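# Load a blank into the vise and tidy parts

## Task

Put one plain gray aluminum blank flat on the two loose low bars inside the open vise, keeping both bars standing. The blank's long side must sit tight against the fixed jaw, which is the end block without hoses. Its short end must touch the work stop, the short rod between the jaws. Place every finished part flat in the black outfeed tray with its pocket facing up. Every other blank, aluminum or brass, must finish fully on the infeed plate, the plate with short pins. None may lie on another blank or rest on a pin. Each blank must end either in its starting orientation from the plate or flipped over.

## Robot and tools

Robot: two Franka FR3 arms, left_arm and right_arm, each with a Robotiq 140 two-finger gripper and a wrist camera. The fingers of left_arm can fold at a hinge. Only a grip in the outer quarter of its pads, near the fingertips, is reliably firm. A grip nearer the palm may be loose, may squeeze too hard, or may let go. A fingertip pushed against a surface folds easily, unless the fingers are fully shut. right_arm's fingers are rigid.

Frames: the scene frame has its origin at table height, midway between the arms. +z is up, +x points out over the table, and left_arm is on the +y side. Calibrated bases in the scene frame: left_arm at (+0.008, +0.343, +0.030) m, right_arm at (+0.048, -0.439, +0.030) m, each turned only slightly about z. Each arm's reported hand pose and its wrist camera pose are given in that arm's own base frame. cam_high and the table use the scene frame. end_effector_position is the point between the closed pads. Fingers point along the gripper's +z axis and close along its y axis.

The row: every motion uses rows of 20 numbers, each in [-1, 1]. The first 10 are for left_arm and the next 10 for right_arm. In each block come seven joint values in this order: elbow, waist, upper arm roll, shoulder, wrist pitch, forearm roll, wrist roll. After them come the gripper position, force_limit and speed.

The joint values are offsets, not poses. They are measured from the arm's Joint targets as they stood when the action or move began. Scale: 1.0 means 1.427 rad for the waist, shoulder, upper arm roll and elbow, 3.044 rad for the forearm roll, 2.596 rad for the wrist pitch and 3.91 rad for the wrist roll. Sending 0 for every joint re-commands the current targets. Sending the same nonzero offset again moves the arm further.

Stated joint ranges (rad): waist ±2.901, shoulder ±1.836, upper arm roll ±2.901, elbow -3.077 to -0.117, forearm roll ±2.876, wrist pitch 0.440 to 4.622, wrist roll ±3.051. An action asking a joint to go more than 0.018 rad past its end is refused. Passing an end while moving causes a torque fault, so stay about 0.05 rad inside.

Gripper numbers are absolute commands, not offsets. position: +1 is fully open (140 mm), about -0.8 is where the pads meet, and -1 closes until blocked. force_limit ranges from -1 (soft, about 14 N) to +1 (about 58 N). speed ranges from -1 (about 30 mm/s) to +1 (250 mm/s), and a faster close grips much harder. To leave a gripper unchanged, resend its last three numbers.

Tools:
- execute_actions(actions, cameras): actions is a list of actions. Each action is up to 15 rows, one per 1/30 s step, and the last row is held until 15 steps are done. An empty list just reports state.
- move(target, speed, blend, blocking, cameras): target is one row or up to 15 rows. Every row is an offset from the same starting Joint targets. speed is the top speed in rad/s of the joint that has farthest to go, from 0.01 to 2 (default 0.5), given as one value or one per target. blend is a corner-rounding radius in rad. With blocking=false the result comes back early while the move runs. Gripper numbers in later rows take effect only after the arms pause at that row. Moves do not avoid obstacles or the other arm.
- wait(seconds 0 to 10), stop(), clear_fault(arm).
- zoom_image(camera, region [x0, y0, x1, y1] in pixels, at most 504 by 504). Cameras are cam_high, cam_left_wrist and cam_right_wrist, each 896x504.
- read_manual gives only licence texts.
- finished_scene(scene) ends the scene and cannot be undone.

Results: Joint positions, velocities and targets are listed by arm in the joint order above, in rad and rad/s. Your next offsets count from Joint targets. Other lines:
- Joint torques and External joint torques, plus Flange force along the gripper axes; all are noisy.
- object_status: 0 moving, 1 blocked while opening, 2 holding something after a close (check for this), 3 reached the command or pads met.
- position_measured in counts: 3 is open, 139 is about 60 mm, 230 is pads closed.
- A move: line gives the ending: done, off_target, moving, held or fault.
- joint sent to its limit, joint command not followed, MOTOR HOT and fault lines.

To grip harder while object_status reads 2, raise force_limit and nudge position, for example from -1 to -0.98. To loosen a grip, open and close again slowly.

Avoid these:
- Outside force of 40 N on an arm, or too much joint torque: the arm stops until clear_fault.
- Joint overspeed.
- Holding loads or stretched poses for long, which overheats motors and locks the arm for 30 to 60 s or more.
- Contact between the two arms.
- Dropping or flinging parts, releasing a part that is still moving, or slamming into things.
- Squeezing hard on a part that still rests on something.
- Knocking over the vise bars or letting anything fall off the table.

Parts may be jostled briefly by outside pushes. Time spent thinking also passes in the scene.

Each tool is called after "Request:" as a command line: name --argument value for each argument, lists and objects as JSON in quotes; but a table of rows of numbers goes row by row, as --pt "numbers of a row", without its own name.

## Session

Scene 1 succeeded. Now scene 2.

Request:
execute_actions --actions '[]'

Scene clock: 0.00 s.
left_arm: end_effector_position=(+0.2746, -0.1132, +0.3643) position_measured=3 object_status=3 end_effector_quat_wxyz=(+0.076, +0.784, -0.513, -0.341) | right_arm: end_effector_position=(+0.4580, +0.4983, +0.1243) position_measured=3 object_status=3 end_effector_quat_wxyz=(-0.143, +0.984, -0.098, +0.047)
Joint names: [elbow, waist, upper arm roll, shoulder, wrist pitch, forearm roll, wrist roll]
Joint positions: left_arm=[-1.879 -0.387 0.01 -0.113 1.052 -0.013 -0.793] | right_arm=[-2.044 0.792 0.011 0.291 2.612 0.198 -0.727]
Joint velocities: within noise
Joint torques (N m): no reading
External joint torques (N m): no reading
Flange force (N): no reading
Joint targets: left_arm=[-1.879 -0.387 0.010 -0.113 1.052 -0.013 -0.793] | right_arm=[-2.044 0.792 0.011 0.291 2.612 0.198 -0.727]
Tool commands: left_gripper/position=+1.0 left_gripper/force_limit=+1.0 left_gripper/speed=+1.0 right_gripper/position=+1.0 right_gripper/force_limit=+1.0 right_gripper/speed=+1.0
camera_calibration:
cam_left_wrist: T_world_to_cam=[[-0.751828, -0.46231, 0.470132, -0.0102087], [-0.0192608, 0.728107, 0.685192, -0.153849], [-0.659078, 0.506092, -0.556316, 0.583856], [0, 0, 0, 1]] pos_world=[0.374168, -0.188186, 0.435024]
cam_right_wrist: T_world_to_cam=[[-0.162425, -0.941056, -0.2967, 0.589701], [-0.96075, 0.0822969, 0.264928, 0.370218], [-0.224895, 0.328085, -0.917487, 0.189101], [0, 0, 0, 1]] pos_world=[0.493997, 0.462433, 0.25038]

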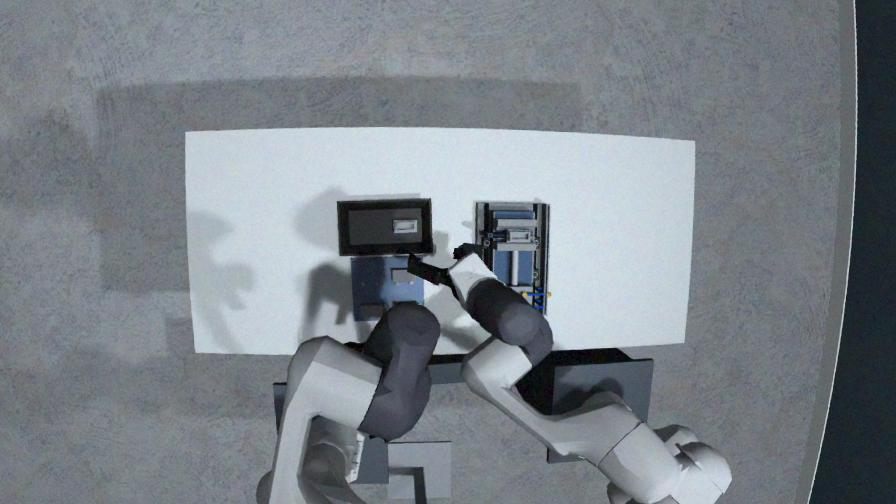

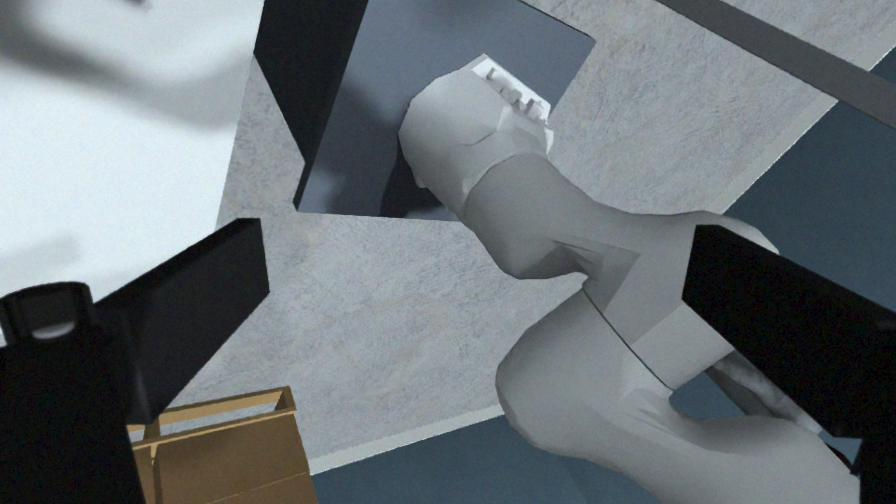

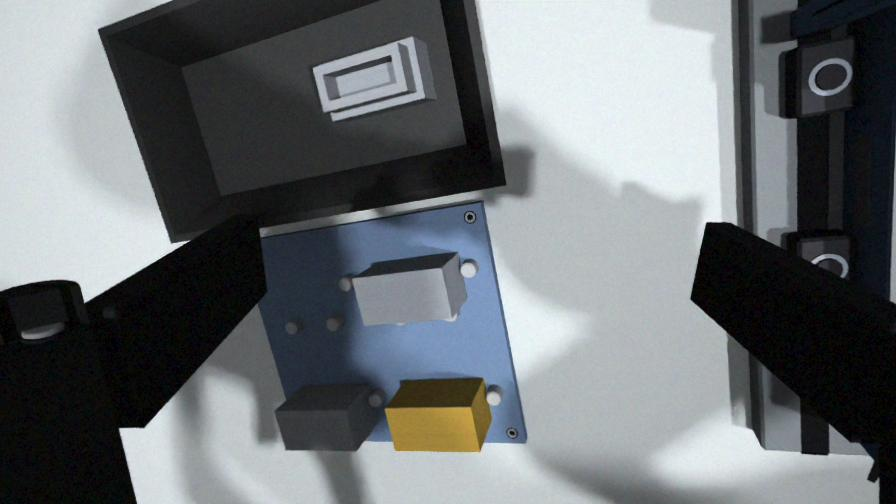

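Request:
zoom_image --camera "cam_high" --region '[460, 190, 570, 320]'

Request:
zoom_image --camera "cam_right_wrist" --region '[240, 180, 560, 480]'

Request:
zoom_image --camera "cam_high" --region '[320, 185, 440, 330]'

Scaled by 3.877 from the camera's 896x504 image, which has a finer 1280x720 frame.

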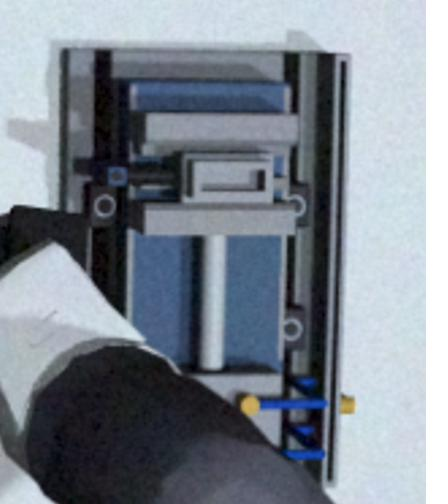

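Scaled by 1.575 from the camera's 896x504 image, which has a finer 1280x720 frame.

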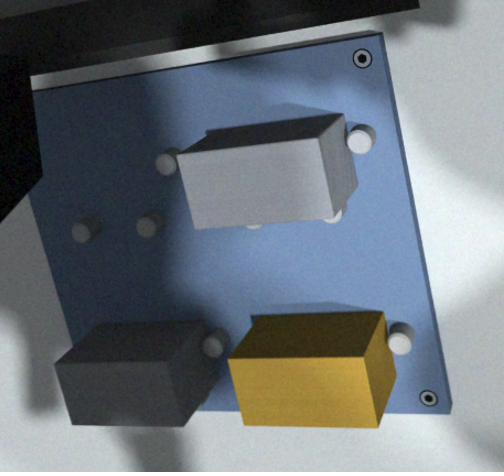

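Scaled by 3.476 from the camera's 896x504 image, which has a finer 1280x720 frame.

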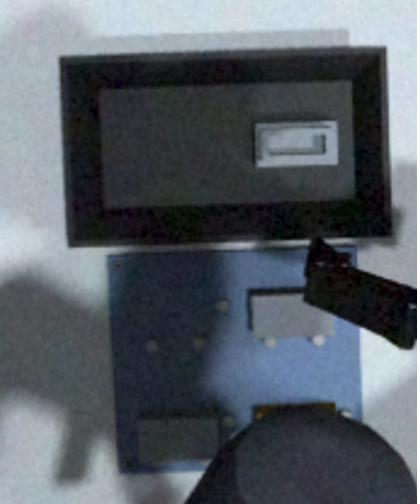

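Request:
move --pt "0 0 0 0 0 0 0 1 1 1 0.0652 -0.6959 -0.0077 -0.1808 -0.2049 -0.0650 -0.4829 1 1 1" --pt "0.58746 -0.18640 -0.00701 0.54772 0.25320 0.00427 0.03581 -0.25 -0.05 0 0.0652 -0.6959 -0.0077 -0.1808 -0.2049 -0.0650 -0.4829 -0.09 -0.5 0" --speed '[1.0, 0.6]' --cameras '["cam_high", "cam_left_wrist"]'

Scene clock: 146.93 s.
left_arm: end_effector_position=(+0.5857, -0.4509, +0.2390) position_measured=160 object_status=0 end_effector_quat_wxyz=(+0.002, +0.708, -0.706, -0.002) | right_arm: end_effector_position=(+0.5845, -0.1194, +0.2580) position_measured=140 object_status=3 end_effector_quat_wxyz=(+0.028, +0.912, +0.406, +0.041)
Joint names: [elbow, waist, upper arm roll, shoulder, wrist pitch, forearm roll, wrist roll]
Joint positions: left_arm=[-1.043 -0.653 -0.001 0.668 1.707 -0.004 -0.656] | right_arm=[-1.952 -0.2 -0.002 0.034 2.085 0.003 -2.612]
Joint velocities: within noise
Joint torques (N m): left_arm=[25 0.56 1.15 -52.06 2.92 1.14 0.13] | right_arm=[26.3 -0.28 1.04 -33.47 2.55 0.57 -0.24]
External joint torques (N m): left_arm=[0.33 0.71 0.71 0.22 0.3 0.38 0.13] | right_arm=[1.48 -0.41 0.89 0.33 -0.25 -0.3 -0.25]
Flange force (N): left_arm=[0.0 0.0 0.0] | right_arm=[3.5 6.0 -2.4]
Joint targets: left_arm=[-1.041 -0.653 0.000 0.668 1.710 0.000 -0.653] | right_arm=[-1.951 -0.201 0.000 0.034 2.080 0.001 -2.616]
move: done
camera_calibration:
cam_left_wrist: T_world_to_cam=[[-0.999975, -0.00164765, 0.00684243, 0.590257], [0.00075819, 0.941334, 0.337476, 0.351384], [-0.00699705, 0.337473, -0.941309, 0.524133], [0, 0, 0, 1]] pos_world=[0.593644, -0.506678, 0.370749]
Images, in order (width x height): cam_high 896x504, cam_left_wrist 896x504.

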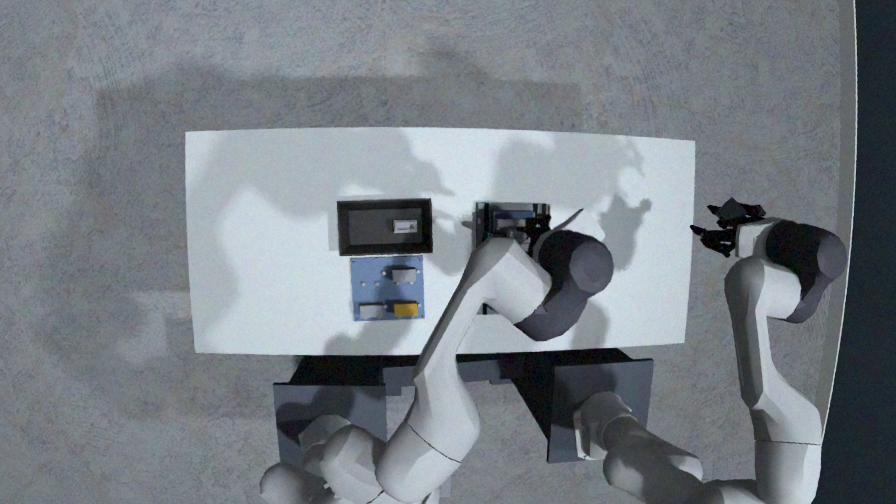

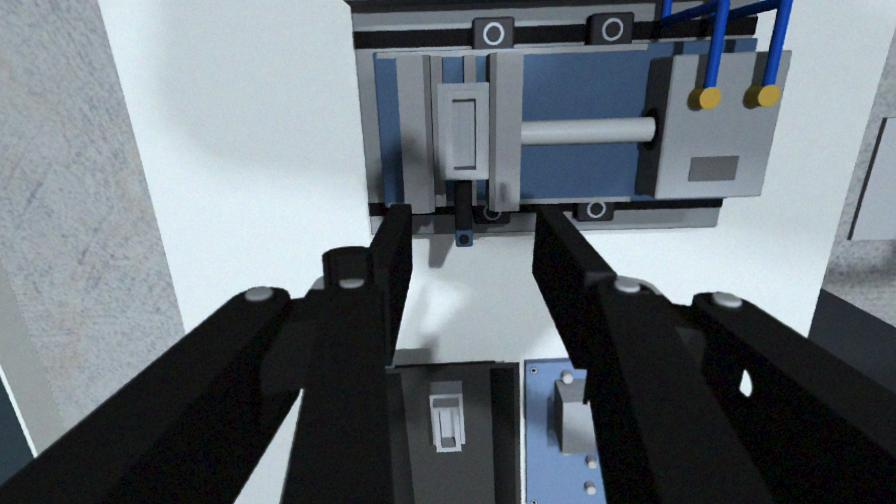

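Request:
zoom_image --camera "cam_left_wrist" --region '[370, 30, 560, 260]'

Scaled by 2.191 from the camera's 896x504 image, which has a finer 1280x720 frame.

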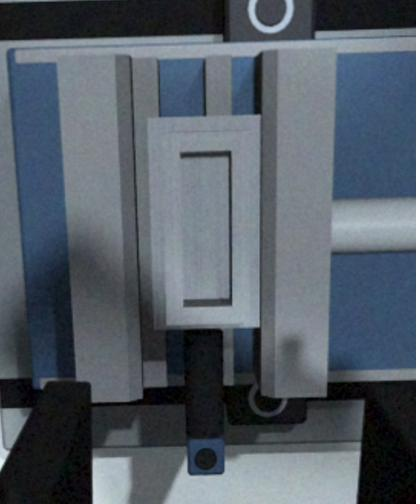

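Request:
zoom_image --camera "cam_left_wrist" --region '[390, 45, 530, 150]'

Request:
zoom_image --camera "cam_left_wrist" --region '[390, 130, 530, 250]'

Scaled by 3.600 from the camera's 896x504 image, which has a finer 1280x720 frame.

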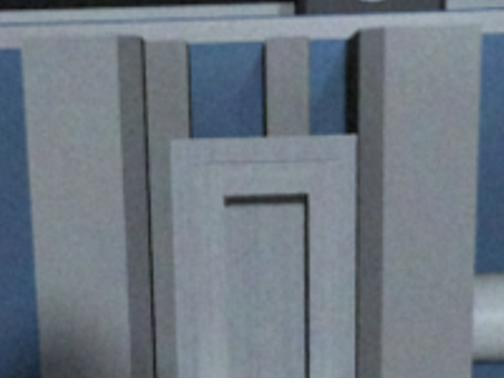

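Scaled by 3.600 from the camera's 896x504 image, which has a finer 1280x720 frame.

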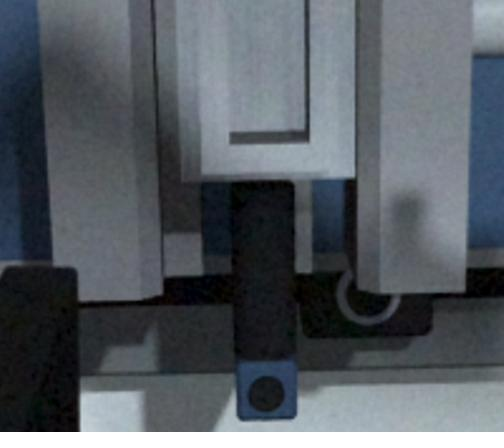

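Request:
move --pt "-0.66370 0.45760 0 -0.18318 -0.05335 -0.51603 0.37780 -0.25 -0.05 0 0 0 0 0 0 0 0 -0.09 -0.5 0" --pt "-0.59902 0.45760 0 0.02327 -0.05335 -0.51603 0.42954 -0.25 -0.05 0 0 0 0 0 0 0 0 -0.09 -0.5 0" --speed '[0.8, 0.4]' --blend '[0.05, 0]' --cameras '["cam_left_wrist"]'

Scene clock: 242.83 s.
left_arm: end_effector_position=(+0.5808, -0.3181, +0.1581) position_measured=160 object_status=3 end_effector_quat_wxyz=(+0.501, +0.502, -0.500, +0.497) | right_arm: end_effector_position=(+0.5844, -0.1194, +0.2580) position_measured=140 object_status=3 end_effector_quat_wxyz=(+0.028, +0.912, +0.406, +0.040)
Joint names: [elbow, waist, upper arm roll, shoulder, wrist pitch, forearm roll, wrist roll]
Joint positions: left_arm=[-1.897 -0.001 0.001 0.702 1.573 -1.567 1.022] | right_arm=[-1.952 -0.2 -0.002 0.034 2.084 0.003 -2.613]
Joint velocities: left_arm=[0 -0.001 0.001 -0.001 0 0.001 0.006] | right_arm=[within noise]
Joint torques (N m): left_arm=[17.03 0.58 -1.14 -44.76 -2.32 -1.37 0.23] | right_arm=[26.43 -0.31 1.06 -33.41 2.61 0.61 -0.29]
External joint torques (N m): left_arm=[0.22 0.56 0.39 0.41 -0.11 -0.05 0.2] | right_arm=[1.5 -0.33 1.01 0.55 -0.22 -0.27 -0.3]
Flange force (N): left_arm=[-1.4 -1.3 -1.0] | right_arm=[3.9 6.6 -2.2]
Joint targets: left_arm=[-1.896 0.000 0.000 0.701 1.571 -1.571 1.027] | right_arm=[-1.951 -0.201 0.000 0.034 2.080 0.001 -2.616]
move: done; blend cut to 0 rad at target 1
camera_calibration:
cam_left_wrist: T_world_to_cam=[[-0.99998, 0.00293665, 0.00568675, 0.587793], [-0.00433518, 0.342869, -0.939373, 0.268204], [-0.00470841, -0.939379, -0.342849, -0.098979], [0, 0, 0, 1]] pos_world=[0.588478, -0.186664, 0.214666]
Images, in order (width x height): cam_left_wrist 896x504.

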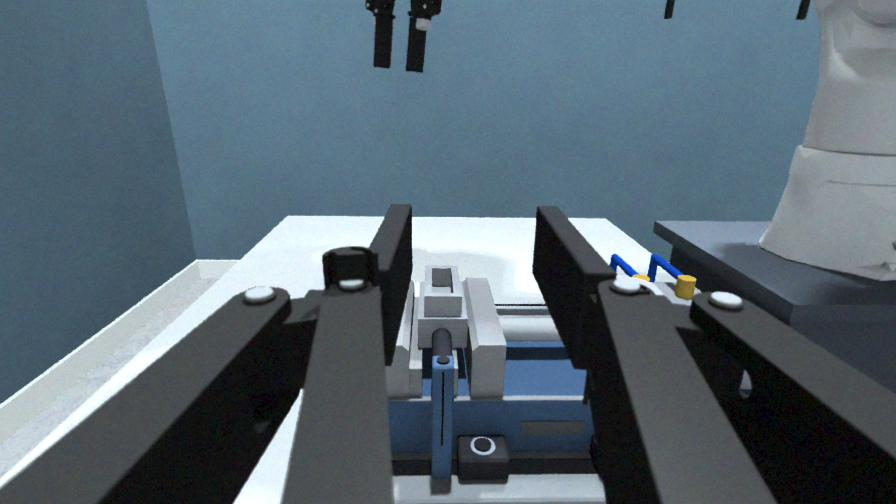

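Request:
zoom_image --camera "cam_left_wrist" --region '[380, 250, 550, 410]'

Request:
zoom_image --camera "cam_left_wrist" --region '[405, 255, 505, 355]'

Scaled by 2.965 from the camera's 896x504 image, which has a finer 1280x720 frame.

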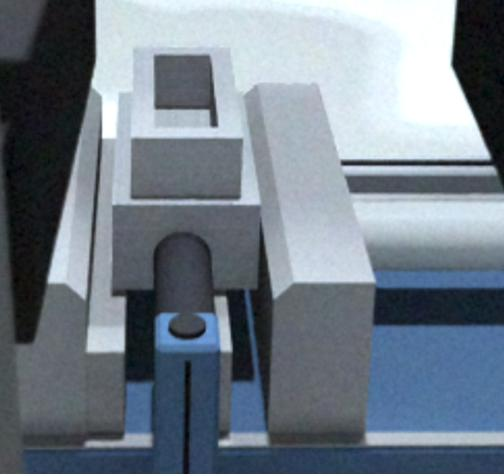

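Scaled by 5.040 from the camera's 896x504 image, which has a finer 1280x720 frame.

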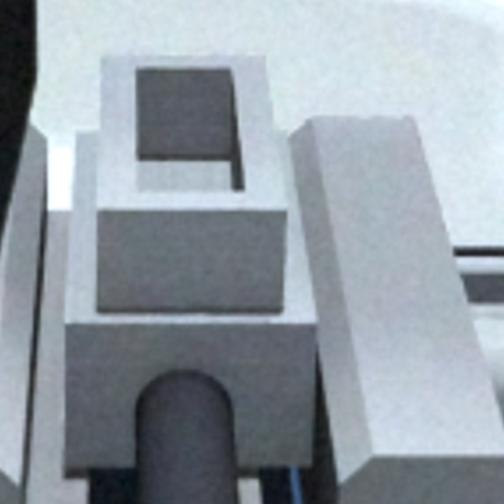

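Request:
move --pt "-0.06468 0 0 -0.20645 0 0 -0.05174 -0.25 -0.05 0 0 0 0 0 0 0 0 -0.09 -0.5 0" --pt "0.71542 -0.48115 0 0.04562 0.02723 0.51603 -0.44903 -0.25 -0.05 0 0 0 0 0 0 0 0 -0.09 -0.5 0" --pt "0.54029 -0.48115 0 0.03721 0.11888 0.51603 -0.44903 -0.25 -0.05 0 0 0 0 0 0 0 0 -0.09 -0.5 0" --speed '[0.5, 0.8, 0.25]' --blend '[0.05, 0.03, 0]' --cameras '["cam_left_wrist"]'

Scene clock: 291.00 s.
left_arm: end_effector_position=(+0.5812, -0.4808, +0.1485) position_measured=160 object_status=3 end_effector_quat_wxyz=(+0.003, +0.720, -0.694, -0.002) | right_arm: end_effector_position=(+0.5844, -0.1194, +0.2580) position_measured=140 object_status=3 end_effector_quat_wxyz=(+0.028, +0.912, +0.406, +0.040)
Joint names: [elbow, waist, upper arm roll, shoulder, wrist pitch, forearm roll, wrist roll]
Joint positions: left_arm=[-1.124 -0.688 -0.002 0.757 1.876 -0.004 -0.725] | right_arm=[-1.952 -0.2 -0.002 0.034 2.084 0.003 -2.613]
Joint velocities: left_arm=[0 0 0 -0.001 0.005 0 -0.004] | right_arm=[within noise]
Joint torques (N m): left_arm=[24.4 0.83 1.45 -54.48 3 1.12 -0.26] | right_arm=[26.3 -0.34 1.03 -33.41 2.63 0.62 -0.18]
External joint torques (N m): left_arm=[-0.37 0.78 0.84 -0.31 0.39 0.38 -0.26] | right_arm=[1.27 -0.38 0.96 0.7 -0.21 -0.26 -0.19]
Flange force (N): left_arm=[-4.6 4.1 1.4] | right_arm=[3.8 6.1 -1.7]
Joint targets: left_arm=[-1.125 -0.686 0.000 0.754 1.880 0.000 -0.729] | right_arm=[-1.951 -0.201 0.000 0.034 2.080 0.001 -2.616]
move: done; blend cut to 0 rad at target 1
camera_calibration:
cam_left_wrist: T_world_to_cam=[[-0.999323, -0.0359554, 0.00780346, 0.569398], [-0.0312057, 0.940654, 0.337928, 0.428302], [-0.0194907, 0.337456, -0.94114, 0.456225], [0, 0, 0, 1]] pos_world=[0.59127, -0.536367, 0.280192]
Images, in order (width x height): cam_left_wrist 896x504.

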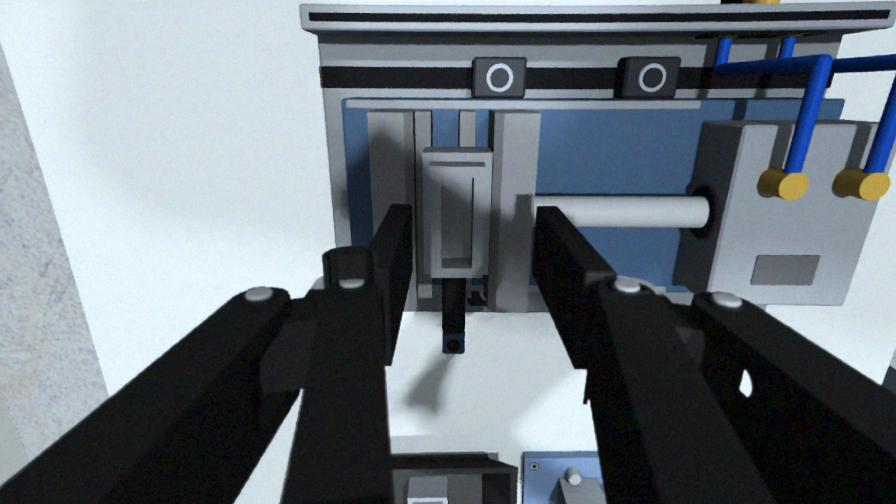

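Request:
zoom_image --camera "cam_left_wrist" --region '[380, 100, 560, 300]'

Request:
zoom_image --camera "cam_left_wrist" --region '[400, 130, 510, 290]'

Scaled by 2.520 from the camera's 896x504 image, which has a finer 1280x720 frame.

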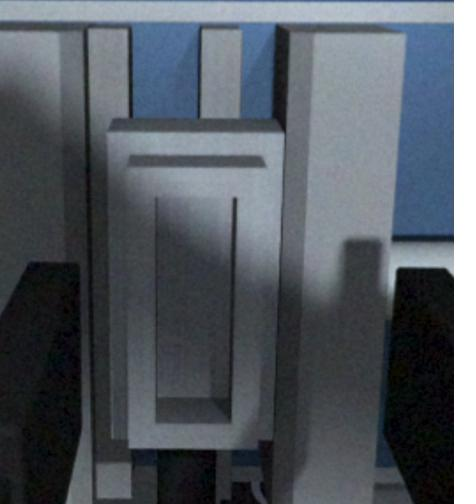

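Scaled by 3.150 from the camera's 896x504 image, which has a finer 1280x720 frame.

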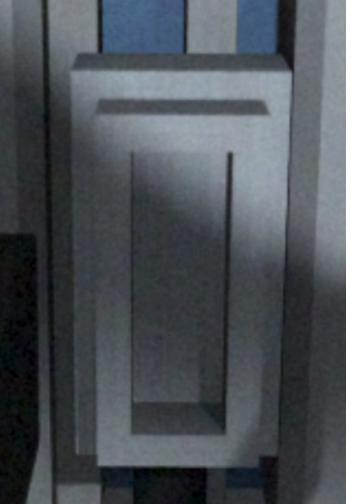

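Request:
zoom_image --camera "cam_left_wrist" --region '[415, 140, 500, 190]'

Request:
zoom_image --camera "cam_left_wrist" --region '[415, 245, 500, 295]'

Scaled by 5.929 from the camera's 896x504 image, which has a finer 1280x720 frame.

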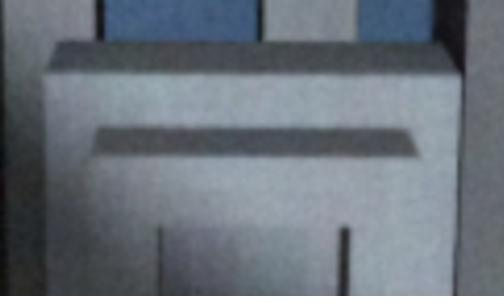

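Scaled by 5.929 from the camera's 896x504 image, which has a finer 1280x720 frame.

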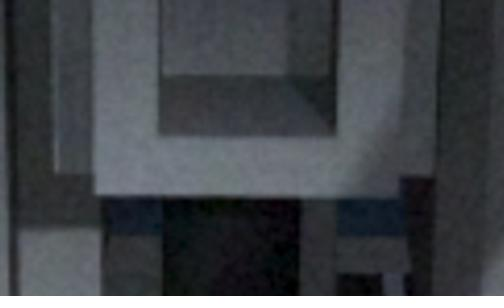

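Request:
move --target '[-0.01943,0.00439,0,0.02514,0.02565,0,0.00048,-0.25,-0.05,0,0,0,0,0,0,0,0,-0.09,-0.5,0]' --speed 0.08 --cameras '["cam_left_wrist"]'

Request:
zoom_image --camera "cam_left_wrist" --region '[380, 120, 560, 320]'

Scene clock: 387.83 s.
left_arm: end_effector_position=(+0.5875, -0.4798, +0.1161) position_measured=160 object_status=3 end_effector_quat_wxyz=(+0.002, +0.722, -0.691, +0.001) | right_arm: end_effector_position=(+0.5844, -0.1194, +0.2580) position_measured=140 object_status=3 end_effector_quat_wxyz=(+0.028, +0.912, +0.406, +0.040)
Joint names: [elbow, waist, upper arm roll, shoulder, wrist pitch, forearm roll, wrist roll]
Joint positions: left_arm=[-1.152 -0.682 -0.002 0.79 1.943 -0.004 -0.726] | right_arm=[-1.952 -0.2 -0.002 0.034 2.084 0.003 -2.613]
Joint velocities: left_arm=[0.001 0 0.001 0.001 0.005 -0.002 -0.002] | right_arm=[within noise]
Joint torques (N m): left_arm=[24.66 0.99 1.45 -54.62 2.88 1.07 -0.12] | right_arm=[26.4 -0.32 0.97 -33.37 2.64 0.65 -0.28]
External joint torques (N m): left_arm=[-0.01 1.15 0.95 0.06 0.25 0.35 -0.12] | right_arm=[1.49 -0.19 1.07 0.56 -0.18 -0.22 -0.29]
Flange force (N): left_arm=[-1.4 -0.4 0.6] | right_arm=[4.1 6.5 -2.1]
Joint targets: left_arm=[-1.153 -0.680 0.000 0.790 1.946 0.000 -0.727] | right_arm=[-1.951 -0.201 0.000 0.034 2.080 0.001 -2.616]
move: done
camera_calibration:
cam_left_wrist: T_world_to_cam=[[-0.99906, -0.043203, 0.0034142, 0.572847], [-0.0395722, 0.941538, 0.334573, 0.444268], [-0.0176692, 0.334124, -0.942363, 0.423012], [0, 0, 0, 1]] pos_world=[0.597364, -0.534885, 0.248035]
Images, in order (width x height): cam_left_wrist 896x504.

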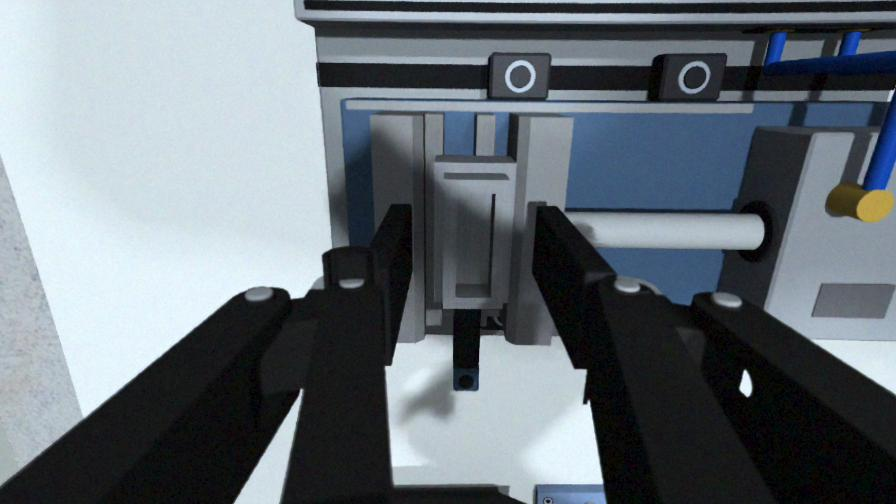

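Scaled by 2.520 from the camera's 896x504 image, which has a finer 1280x720 frame.

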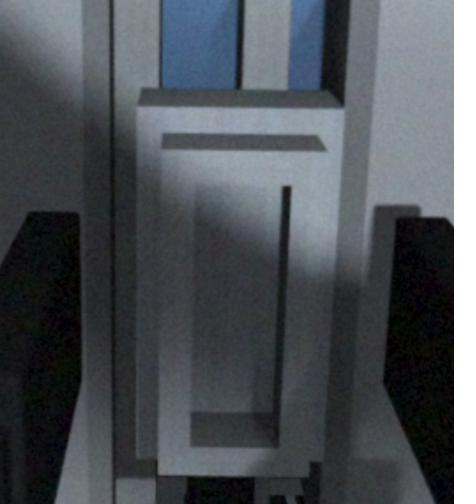

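Request:
move --target '[-0.02306,0.00062,0,0.00191,0.01387,0,0.00023,-0.25,-0.05,0,0,0,0,0,0,0,0,-0.09,-0.5,0]' --speed 0.04 --cameras '["cam_left_wrist"]'

Request:
zoom_image --camera "cam_left_wrist" --region '[380, 120, 560, 320]'

Scene clock: 406.70 s.
left_arm: end_effector_position=(+0.5867, -0.4783, +0.1022) position_measured=160 object_status=3 end_effector_quat_wxyz=(+0.002, +0.723, -0.691, +0.001) | right_arm: end_effector_position=(+0.5844, -0.1194, +0.2580) position_measured=140 object_status=3 end_effector_quat_wxyz=(+0.028, +0.912, +0.406, +0.040)
Joint names: [elbow, waist, upper arm roll, shoulder, wrist pitch, forearm roll, wrist roll]
Joint positions: left_arm=[-1.185 -0.681 -0.002 0.792 1.979 -0.004 -0.726] | right_arm=[-1.952 -0.2 -0.002 0.034 2.084 0.003 -2.613]
Joint velocities: left_arm=[-0.001 0 0 0.001 0.004 0.001 0.001] | right_arm=[within noise]
Joint torques (N m): left_arm=[24.36 0.92 1.42 -54.34 3.05 1.04 -0.09] | right_arm=[26.39 -0.31 0.91 -33.42 2.63 0.65 -0.23]
External joint torques (N m): left_arm=[-0.17 0.76 0.73 0.21 0.43 0.32 -0.09] | right_arm=[1.53 -0.39 0.79 0.42 -0.18 -0.23 -0.24]
Flange force (N): left_arm=[-1.9 0.8 1.2] | right_arm=[3.7 6.4 -2.3]
Joint targets: left_arm=[-1.186 -0.679 0.000 0.793 1.982 0.000 -0.726] | right_arm=[-1.951 -0.201 0.000 0.034 2.080 0.001 -2.616]
move: done
camera_calibration:
cam_left_wrist: T_world_to_cam=[[-0.999024, -0.0441161, 0.00225723, 0.571801], [-0.0408338, 0.941771, 0.333766, 0.448386], [-0.0168503, 0.333348, -0.942653, 0.408614], [0, 0, 0, 1]] pos_world=[0.596437, -0.533263, 0.234235]
Images, in order (width x height): cam_left_wrist 896x504.

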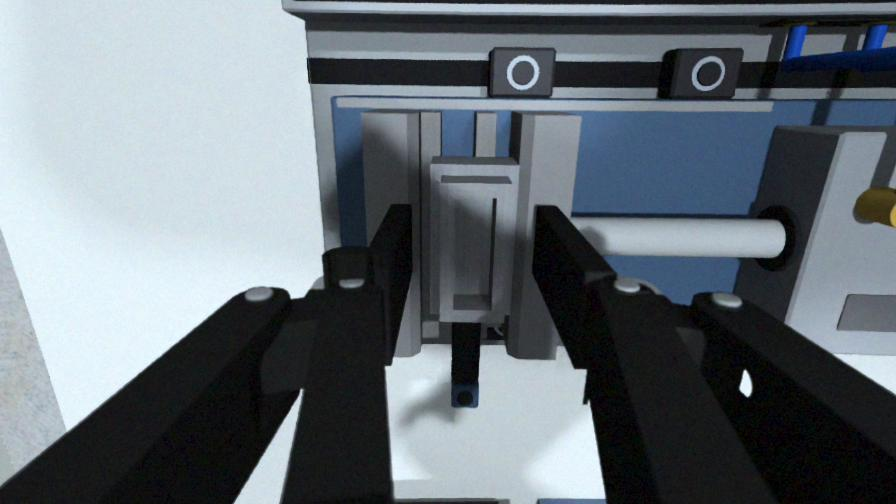

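Scaled by 2.520 from the camera's 896x504 image, which has a finer 1280x720 frame.

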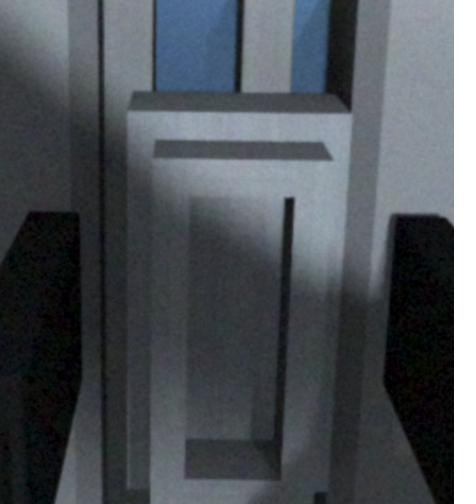

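Request:
move --target '[0,0,0,0,0,0,0,-1,-0.05,-1,0,0,0,0,0,0,0,-0.09,-0.5,0]' --speed 0.1 --cameras '["cam_left_wrist"]'

Request:
zoom_image --camera "cam_left_wrist" --region '[380, 120, 560, 320]'

Scene clock: 415.00 s.
left_arm: end_effector_position=(+0.5869, -0.4784, +0.1022) position_measured=183 object_status=0 end_effector_quat_wxyz=(+0.002, +0.723, -0.691, +0.002) | right_arm: end_effector_position=(+0.5844, -0.1194, +0.2580) position_measured=140 object_status=3 end_effector_quat_wxyz=(+0.028, +0.912, +0.407, +0.040)
Joint names: [elbow, waist, upper arm roll, shoulder, wrist pitch, forearm roll, wrist roll]
Joint positions: left_arm=[-1.185 -0.681 -0.002 0.792 1.98 -0.004 -0.726] | right_arm=[-1.952 -0.2 -0.002 0.034 2.084 0.003 -2.613]
Joint velocities: within noise
Joint torques (N m): left_arm=[24.03 0.92 1.43 -52.58 3.27 1.03 -0.08] | right_arm=[26.28 -0.28 1.01 -33.4 2.64 0.7 -0.23]
External joint torques (N m): left_arm=[-0.63 0.99 0.88 2.19 0.62 0.32 -0.08] | right_arm=[1.44 -0.23 1.02 0.43 -0.17 -0.17 -0.24]
Flange force (N): left_arm=[1.0 -3.0 3.8] | right_arm=[3.8 6.0 -2.1]
Joint targets: left_arm=[-1.186 -0.679 0.000 0.793 1.982 0.000 -0.726] | right_arm=[-1.951 -0.201 0.000 0.034 2.080 0.001 -2.616]
move: done
camera_calibration:
cam_left_wrist: T_world_to_cam=[[-0.999022, -0.0441846, 0.00161221, 0.572058], [-0.0411216, 0.941928, 0.333287, 0.448769], [-0.0162447, 0.332894, -0.942824, 0.408107], [0, 0, 0, 1]] pos_world=[0.596583, -0.533288, 0.234282]
Images, in order (width x height): cam_left_wrist 896x504.

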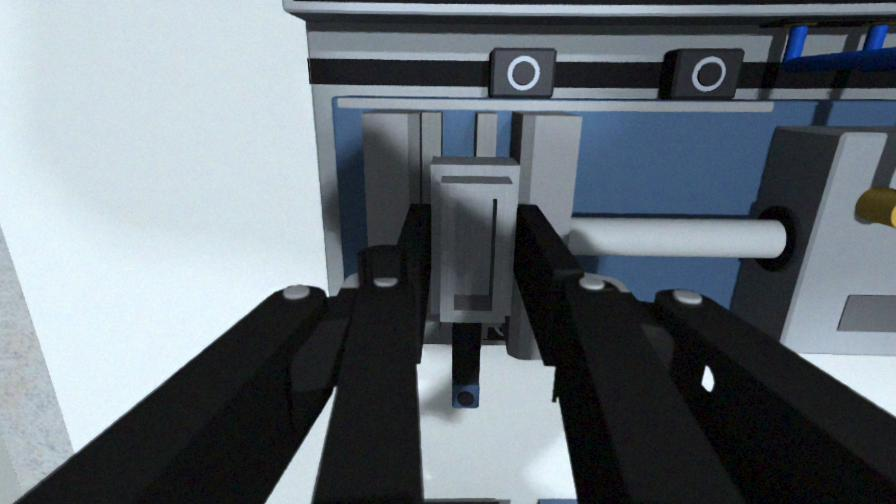

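Scaled by 2.520 from the camera's 896x504 image, which has a finer 1280x720 frame.

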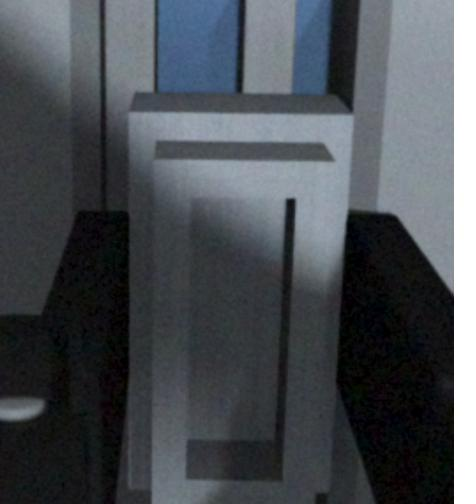

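Request:
execute_actions --actions '[]' --cameras '["cam_left_wrist", "cam_high"]'

Scene clock: 439.30 s.
left_arm: end_effector_position=(+0.5869, -0.4784, +0.1023) position_measured=183 object_status=2 end_effector_quat_wxyz=(+0.002, +0.723, -0.691, +0.002) | right_arm: end_effector_position=(+0.5844, -0.1194, +0.2580) position_measured=140 object_status=3 end_effector_quat_wxyz=(+0.028, +0.912, +0.407, +0.040)
Joint names: [elbow, waist, upper arm roll, shoulder, wrist pitch, forearm roll, wrist roll]
Joint positions: left_arm=[-1.185 -0.681 -0.002 0.792 1.98 -0.004 -0.726] | right_arm=[-1.952 -0.2 -0.002 0.034 2.084 0.003 -2.613]
Joint velocities: within noise
Joint torques (N m): left_arm=[24.02 0.95 1.47 -52.61 3.27 1.04 -0.06] | right_arm=[26.34 -0.31 1.04 -33.38 2.64 0.67 -0.16]
External joint torques (N m): left_arm=[-0.53 0.83 0.81 1.96 0.65 0.32 -0.06] | right_arm=[1.43 -0.41 0.91 0.62 -0.18 -0.21 -0.17]
Flange force (N): left_arm=[0.9 -2.6 3.6] | right_arm=[3.9 6.5 -1.9]
Joint targets: left_arm=[-1.186 -0.679 0.000 0.793 1.982 0.000 -0.726] | right_arm=[-1.951 -0.201 0.000 0.034 2.080 0.001 -2.616]
Tool commands: left_gripper/position=-1.0 left_gripper/force_limit=-0.05 left_gripper/speed=-1.0 right_gripper/position=-0.09 right_gripper/force_limit=-0.5 right_gripper/speed=+0.0
camera_calibration:
cam_left_wrist: T_world_to_cam=[[-0.999022, -0.0441841, 0.00161594, 0.572057], [-0.0411198, 0.941927, 0.333291, 0.448764], [-0.0162483, 0.332899, -0.942822, 0.408112], [0, 0, 0, 1]] pos_world=[0.596582, -0.533287, 0.234283]
Images, in order (width x height): cam_high 896x504, cam_left_wrist 896x504.

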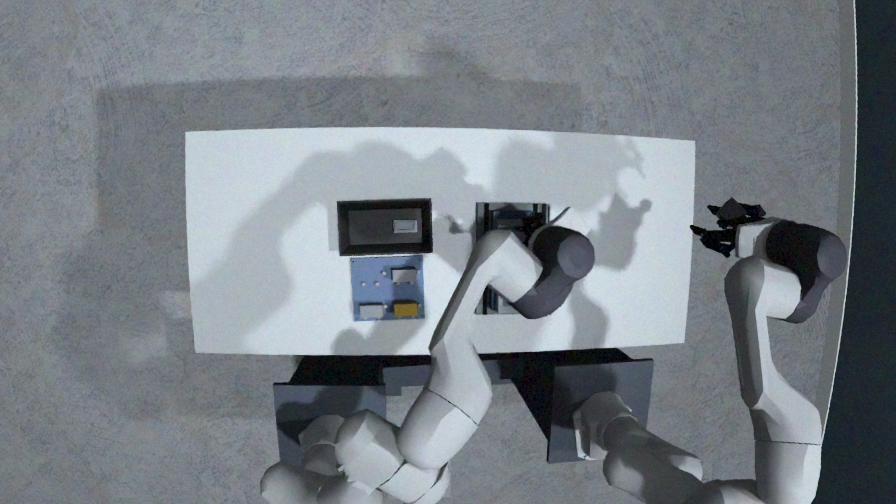

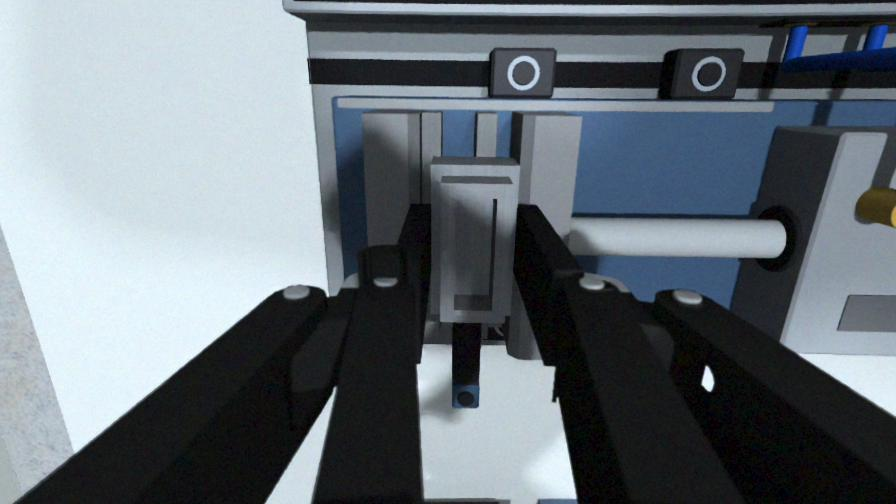

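Request:
move --target '[0.011626, 0, 0, -0.008939, -0.011306, 0, 0, -1, -0.05, -1, 0, 0, 0, 0, 0, 0, 0, -0.09, -0.5, 0]' --speed 0.04 --cameras '["cam_left_wrist"]'

Scene clock: 455.83 s.
left_arm: end_effector_position=(+0.5863, -0.4779, +0.1125) position_measured=183 object_status=2 end_effector_quat_wxyz=(+0.002, +0.723, -0.691, +0.000) | right_arm: end_effector_position=(+0.5844, -0.1194, +0.2580) position_measured=140 object_status=3 end_effector_quat_wxyz=(+0.028, +0.912, +0.407, +0.040)
Joint names: [elbow, waist, upper arm roll, shoulder, wrist pitch, forearm roll, wrist roll]
Joint positions: left_arm=[-1.171 -0.681 -0.002 0.784 1.955 -0.004 -0.726] | right_arm=[-1.952 -0.2 -0.002 0.034 2.084 0.003 -2.613]
Joint velocities: left_arm=[0.001 0.001 0 0.001 -0.004 0.001 -0.001] | right_arm=[within noise]
Joint torques (N m): left_arm=[25.7 1 1.44 -55.69 2.6 1.03 -0.1] | right_arm=[26.3 -0.32 0.96 -33.48 2.63 0.67 -0.2]
External joint torques (N m): left_arm=[1.07 0.9 0.79 -1.14 -0.02 0.3 -0.1] | right_arm=[1.41 -0.31 0.95 0.43 -0.19 -0.2 -0.21]
Flange force (N): left_arm=[1.5 -3.2 -2.2] | right_arm=[3.7 5.9 -2.1]
Joint targets: left_arm=[-1.169 -0.679 0.000 0.780 1.953 0.000 -0.726] | right_arm=[-1.951 -0.201 0.000 0.034 2.080 0.001 -2.616]
move: done
camera_calibration:
cam_left_wrist: T_world_to_cam=[[-0.999019, -0.0440937, 0.00402123, 0.571233], [-0.0401947, 0.941257, 0.335289, 0.443796], [-0.0185692, 0.334799, -0.942107, 0.41975], [0, 0, 0, 1]] pos_world=[0.596305, -0.533071, 0.244352]
Images, in order (width x height): cam_left_wrist 896x504.

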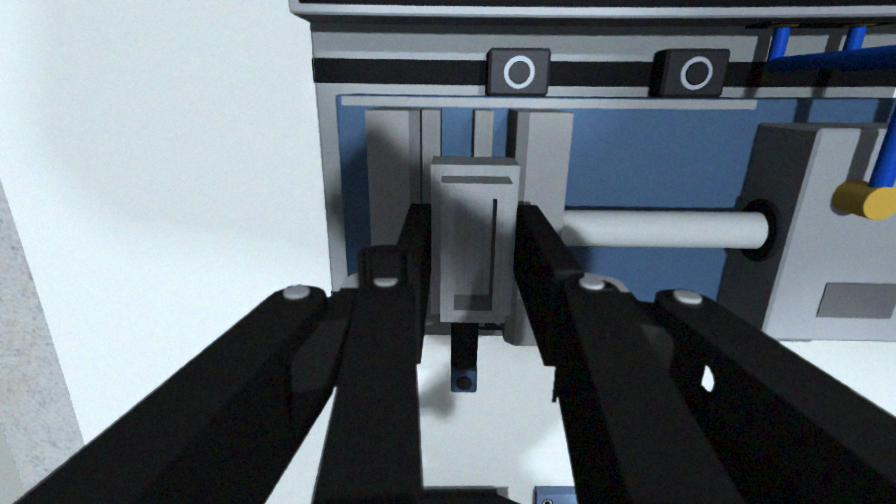

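Request:
move --pt "0.019103 0 0 -0.009863 -0.015940 0 0 -1 -0.05 -1 0 0 0 0 0 0 0 -0.09 -0.5 0" --pt "0.049114 0 0 -0.018523 -0.037198 0 0 -1 -0.05 -1 0 0 0 0 0 0 0 -0.09 -0.5 0" --pt "0.135760 0 0 -0.020073 -0.085767 0 0 -1 -0.05 -1 0 0 0 0 0 0 0 -0.09 -0.5 0" --pt "-0.476099 0.372139 0 -0.414017 0.033985 0 0.137607 -1 -0.05 -1 0 0 0 0 0 0 0 -0.09 -0.5 0" --speed '[0.05, 0.12, 0.3, 0.45]' --blend '[0.01, 0.03, 0.1, 0]' --cameras '["cam_left_wrist", "cam_high"]'

Scene clock: 503.07 s.
left_arm: end_effector_position=(+0.6013, -0.0901, +0.2077) position_measured=183 object_status=2 end_effector_quat_wxyz=(+0.002, +0.724, -0.690, -0.001) | right_arm: end_effector_position=(+0.5844, -0.1194, +0.2580) position_measured=140 object_status=3 end_effector_quat_wxyz=(+0.028, +0.912, +0.407, +0.040)
Joint names: [elbow, waist, upper arm roll, shoulder, wrist pitch, forearm roll, wrist roll]
Joint positions: left_arm=[-1.848 -0.149 0.001 0.193 2.038 -0.003 -0.193] | right_arm=[-1.952 -0.2 -0.002 0.034 2.084 0.002 -2.613]
Joint velocities: left_arm=[0 0.002 0 0 0 0 0.006] | right_arm=[within noise]
Joint torques (N m): left_arm=[24.67 0.54 0.54 -39.83 3.03 0.93 0.12] | right_arm=[26.32 -0.31 0.88 -33.45 2.64 0.67 -0.2]
External joint torques (N m): left_arm=[0.43 0.53 0.36 -1.33 0.47 0.27 0.12] | right_arm=[1.45 -0.15 1 0.47 -0.17 -0.2 -0.21]
Flange force (N): left_arm=[-1.5 2.5 -0.6] | right_arm=[4.0 6.0 -2.1]
Joint targets: left_arm=[-1.848 -0.148 0.000 0.189 2.041 0.000 -0.188] | right_arm=[-1.951 -0.201 0.000 0.034 2.080 0.001 -2.616]
move: done; blend cut to 0 rad at target 1, 0.0276 rad at target 2, 0.063 rad at target 3
camera_calibration:
cam_left_wrist: T_world_to_cam=[[-0.998896, -0.0466685, 0.00543985, 0.602282], [-0.0421145, 0.940668, 0.336704, 0.0482529], [-0.0208306, 0.336103, -0.941595, 0.381282], [0, 0, 0, 1]] pos_world=[0.611592, -0.145432, 0.339489]
Images, in order (width x height): cam_high 896x504, cam_left_wrist 896x504.

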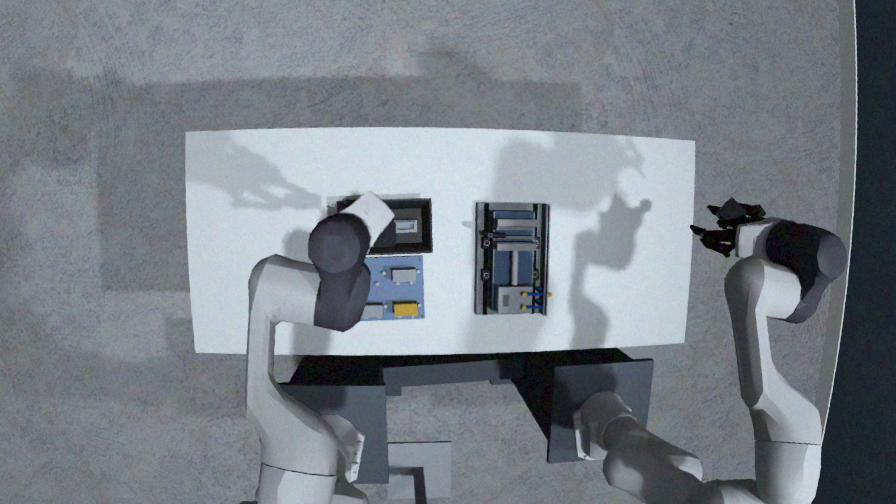

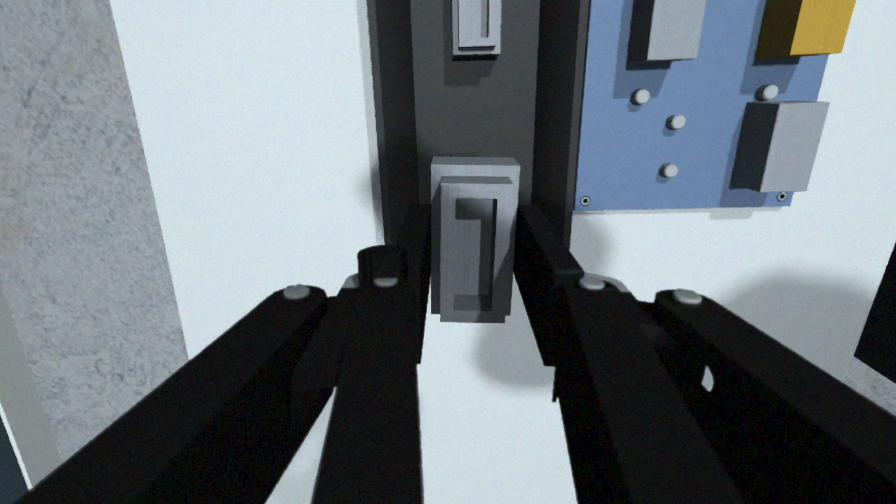

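Request:
zoom_image --camera "cam_left_wrist" --region '[330, 0, 630, 340]'

Request:
zoom_image --camera "cam_high" --region '[310, 170, 460, 340]'

Scaled by 1.482 from the camera's 896x504 image, which has a finer 1280x720 frame.

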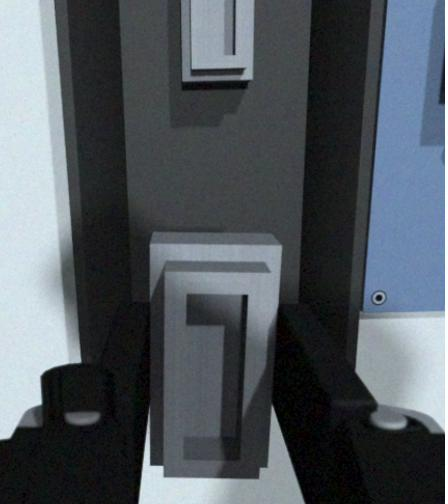

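Scaled by 2.965 from the camera's 896x504 image, which has a finer 1280x720 frame.

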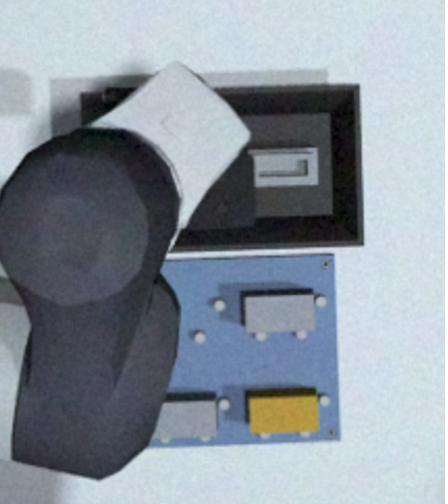

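Request:
move --target '[-0.094297, -0.030748, 0, 0.055397, 0.081977, 0, -0.024010, -1, -0.05, -1, 0, 0, 0, 0, 0, 0, 0, -0.09, -0.5, 0]' --speed 0.2 --cameras '["cam_left_wrist"]'

Request:
zoom_image --camera "cam_left_wrist" --region '[330, 0, 630, 340]'

Scene clock: 549.47 s.
left_arm: end_effector_position=(+0.5901, -0.1141, +0.1189) position_measured=183 object_status=2 end_effector_quat_wxyz=(+0.002, +0.738, -0.675, +0.000) | right_arm: end_effector_position=(+0.5844, -0.1194, +0.2580) position_measured=140 object_status=3 end_effector_quat_wxyz=(+0.028, +0.912, +0.407, +0.040)
Joint names: [elbow, waist, upper arm roll, shoulder, wrist pitch, forearm roll, wrist roll]
Joint positions: left_arm=[-1.983 -0.191 0.001 0.27 2.25 -0.003 -0.277] | right_arm=[-1.952 -0.2 -0.002 0.034 2.084 0.002 -2.613]
Joint velocities: left_arm=[0 0 0 0.001 0.001 0.001 -0.006] | right_arm=[within noise]
Joint torques (N m): left_arm=[23.44 0.29 0.94 -40.34 3.09 0.86 -0.22] | right_arm=[26.28 -0.35 0.96 -33.42 2.66 0.69 -0.18]
External joint torques (N m): left_arm=[0.62 0.32 0.73 -0.82 0.52 0.27 -0.22] | right_arm=[1.36 -0.41 0.87 0.48 -0.16 -0.19 -0.19]
Flange force (N): left_arm=[-0.4 0.3 -0.5] | right_arm=[3.5 5.9 -1.9]
Joint targets: left_arm=[-1.983 -0.192 0.000 0.269 2.254 0.000 -0.282] | right_arm=[-1.951 -0.201 0.000 0.034 2.080 0.001 -2.616]
move: done
camera_calibration:
cam_left_wrist: T_world_to_cam=[[-0.996091, -0.0882389, 0.00405285, 0.584203], [-0.081717, 0.937947, 0.337013, 0.123257], [-0.033539, 0.335364, -0.941491, 0.312879], [0, 0, 0, 1]] pos_world=[0.602485, -0.168988, 0.250666]
Images, in order (width x height): cam_left_wrist 896x504.

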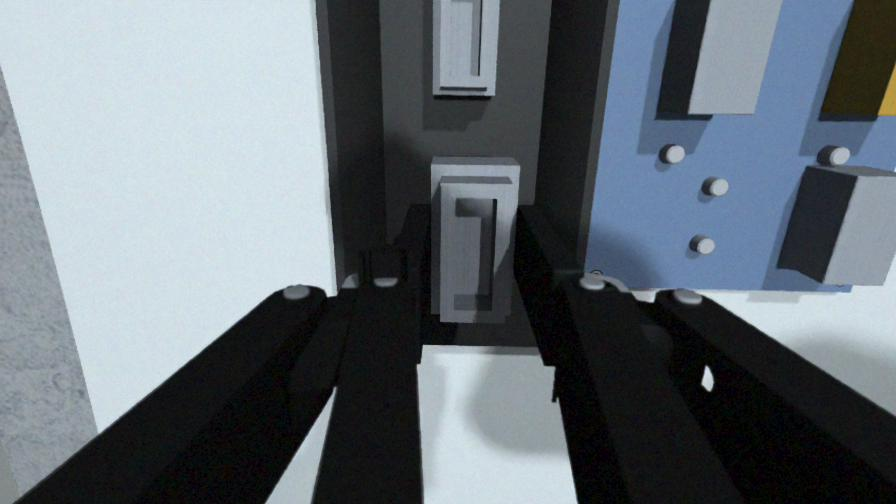

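Scaled by 1.482 from the camera's 896x504 image, which has a finer 1280x720 frame.

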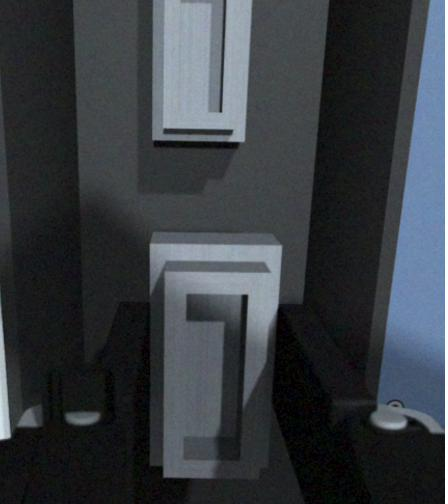

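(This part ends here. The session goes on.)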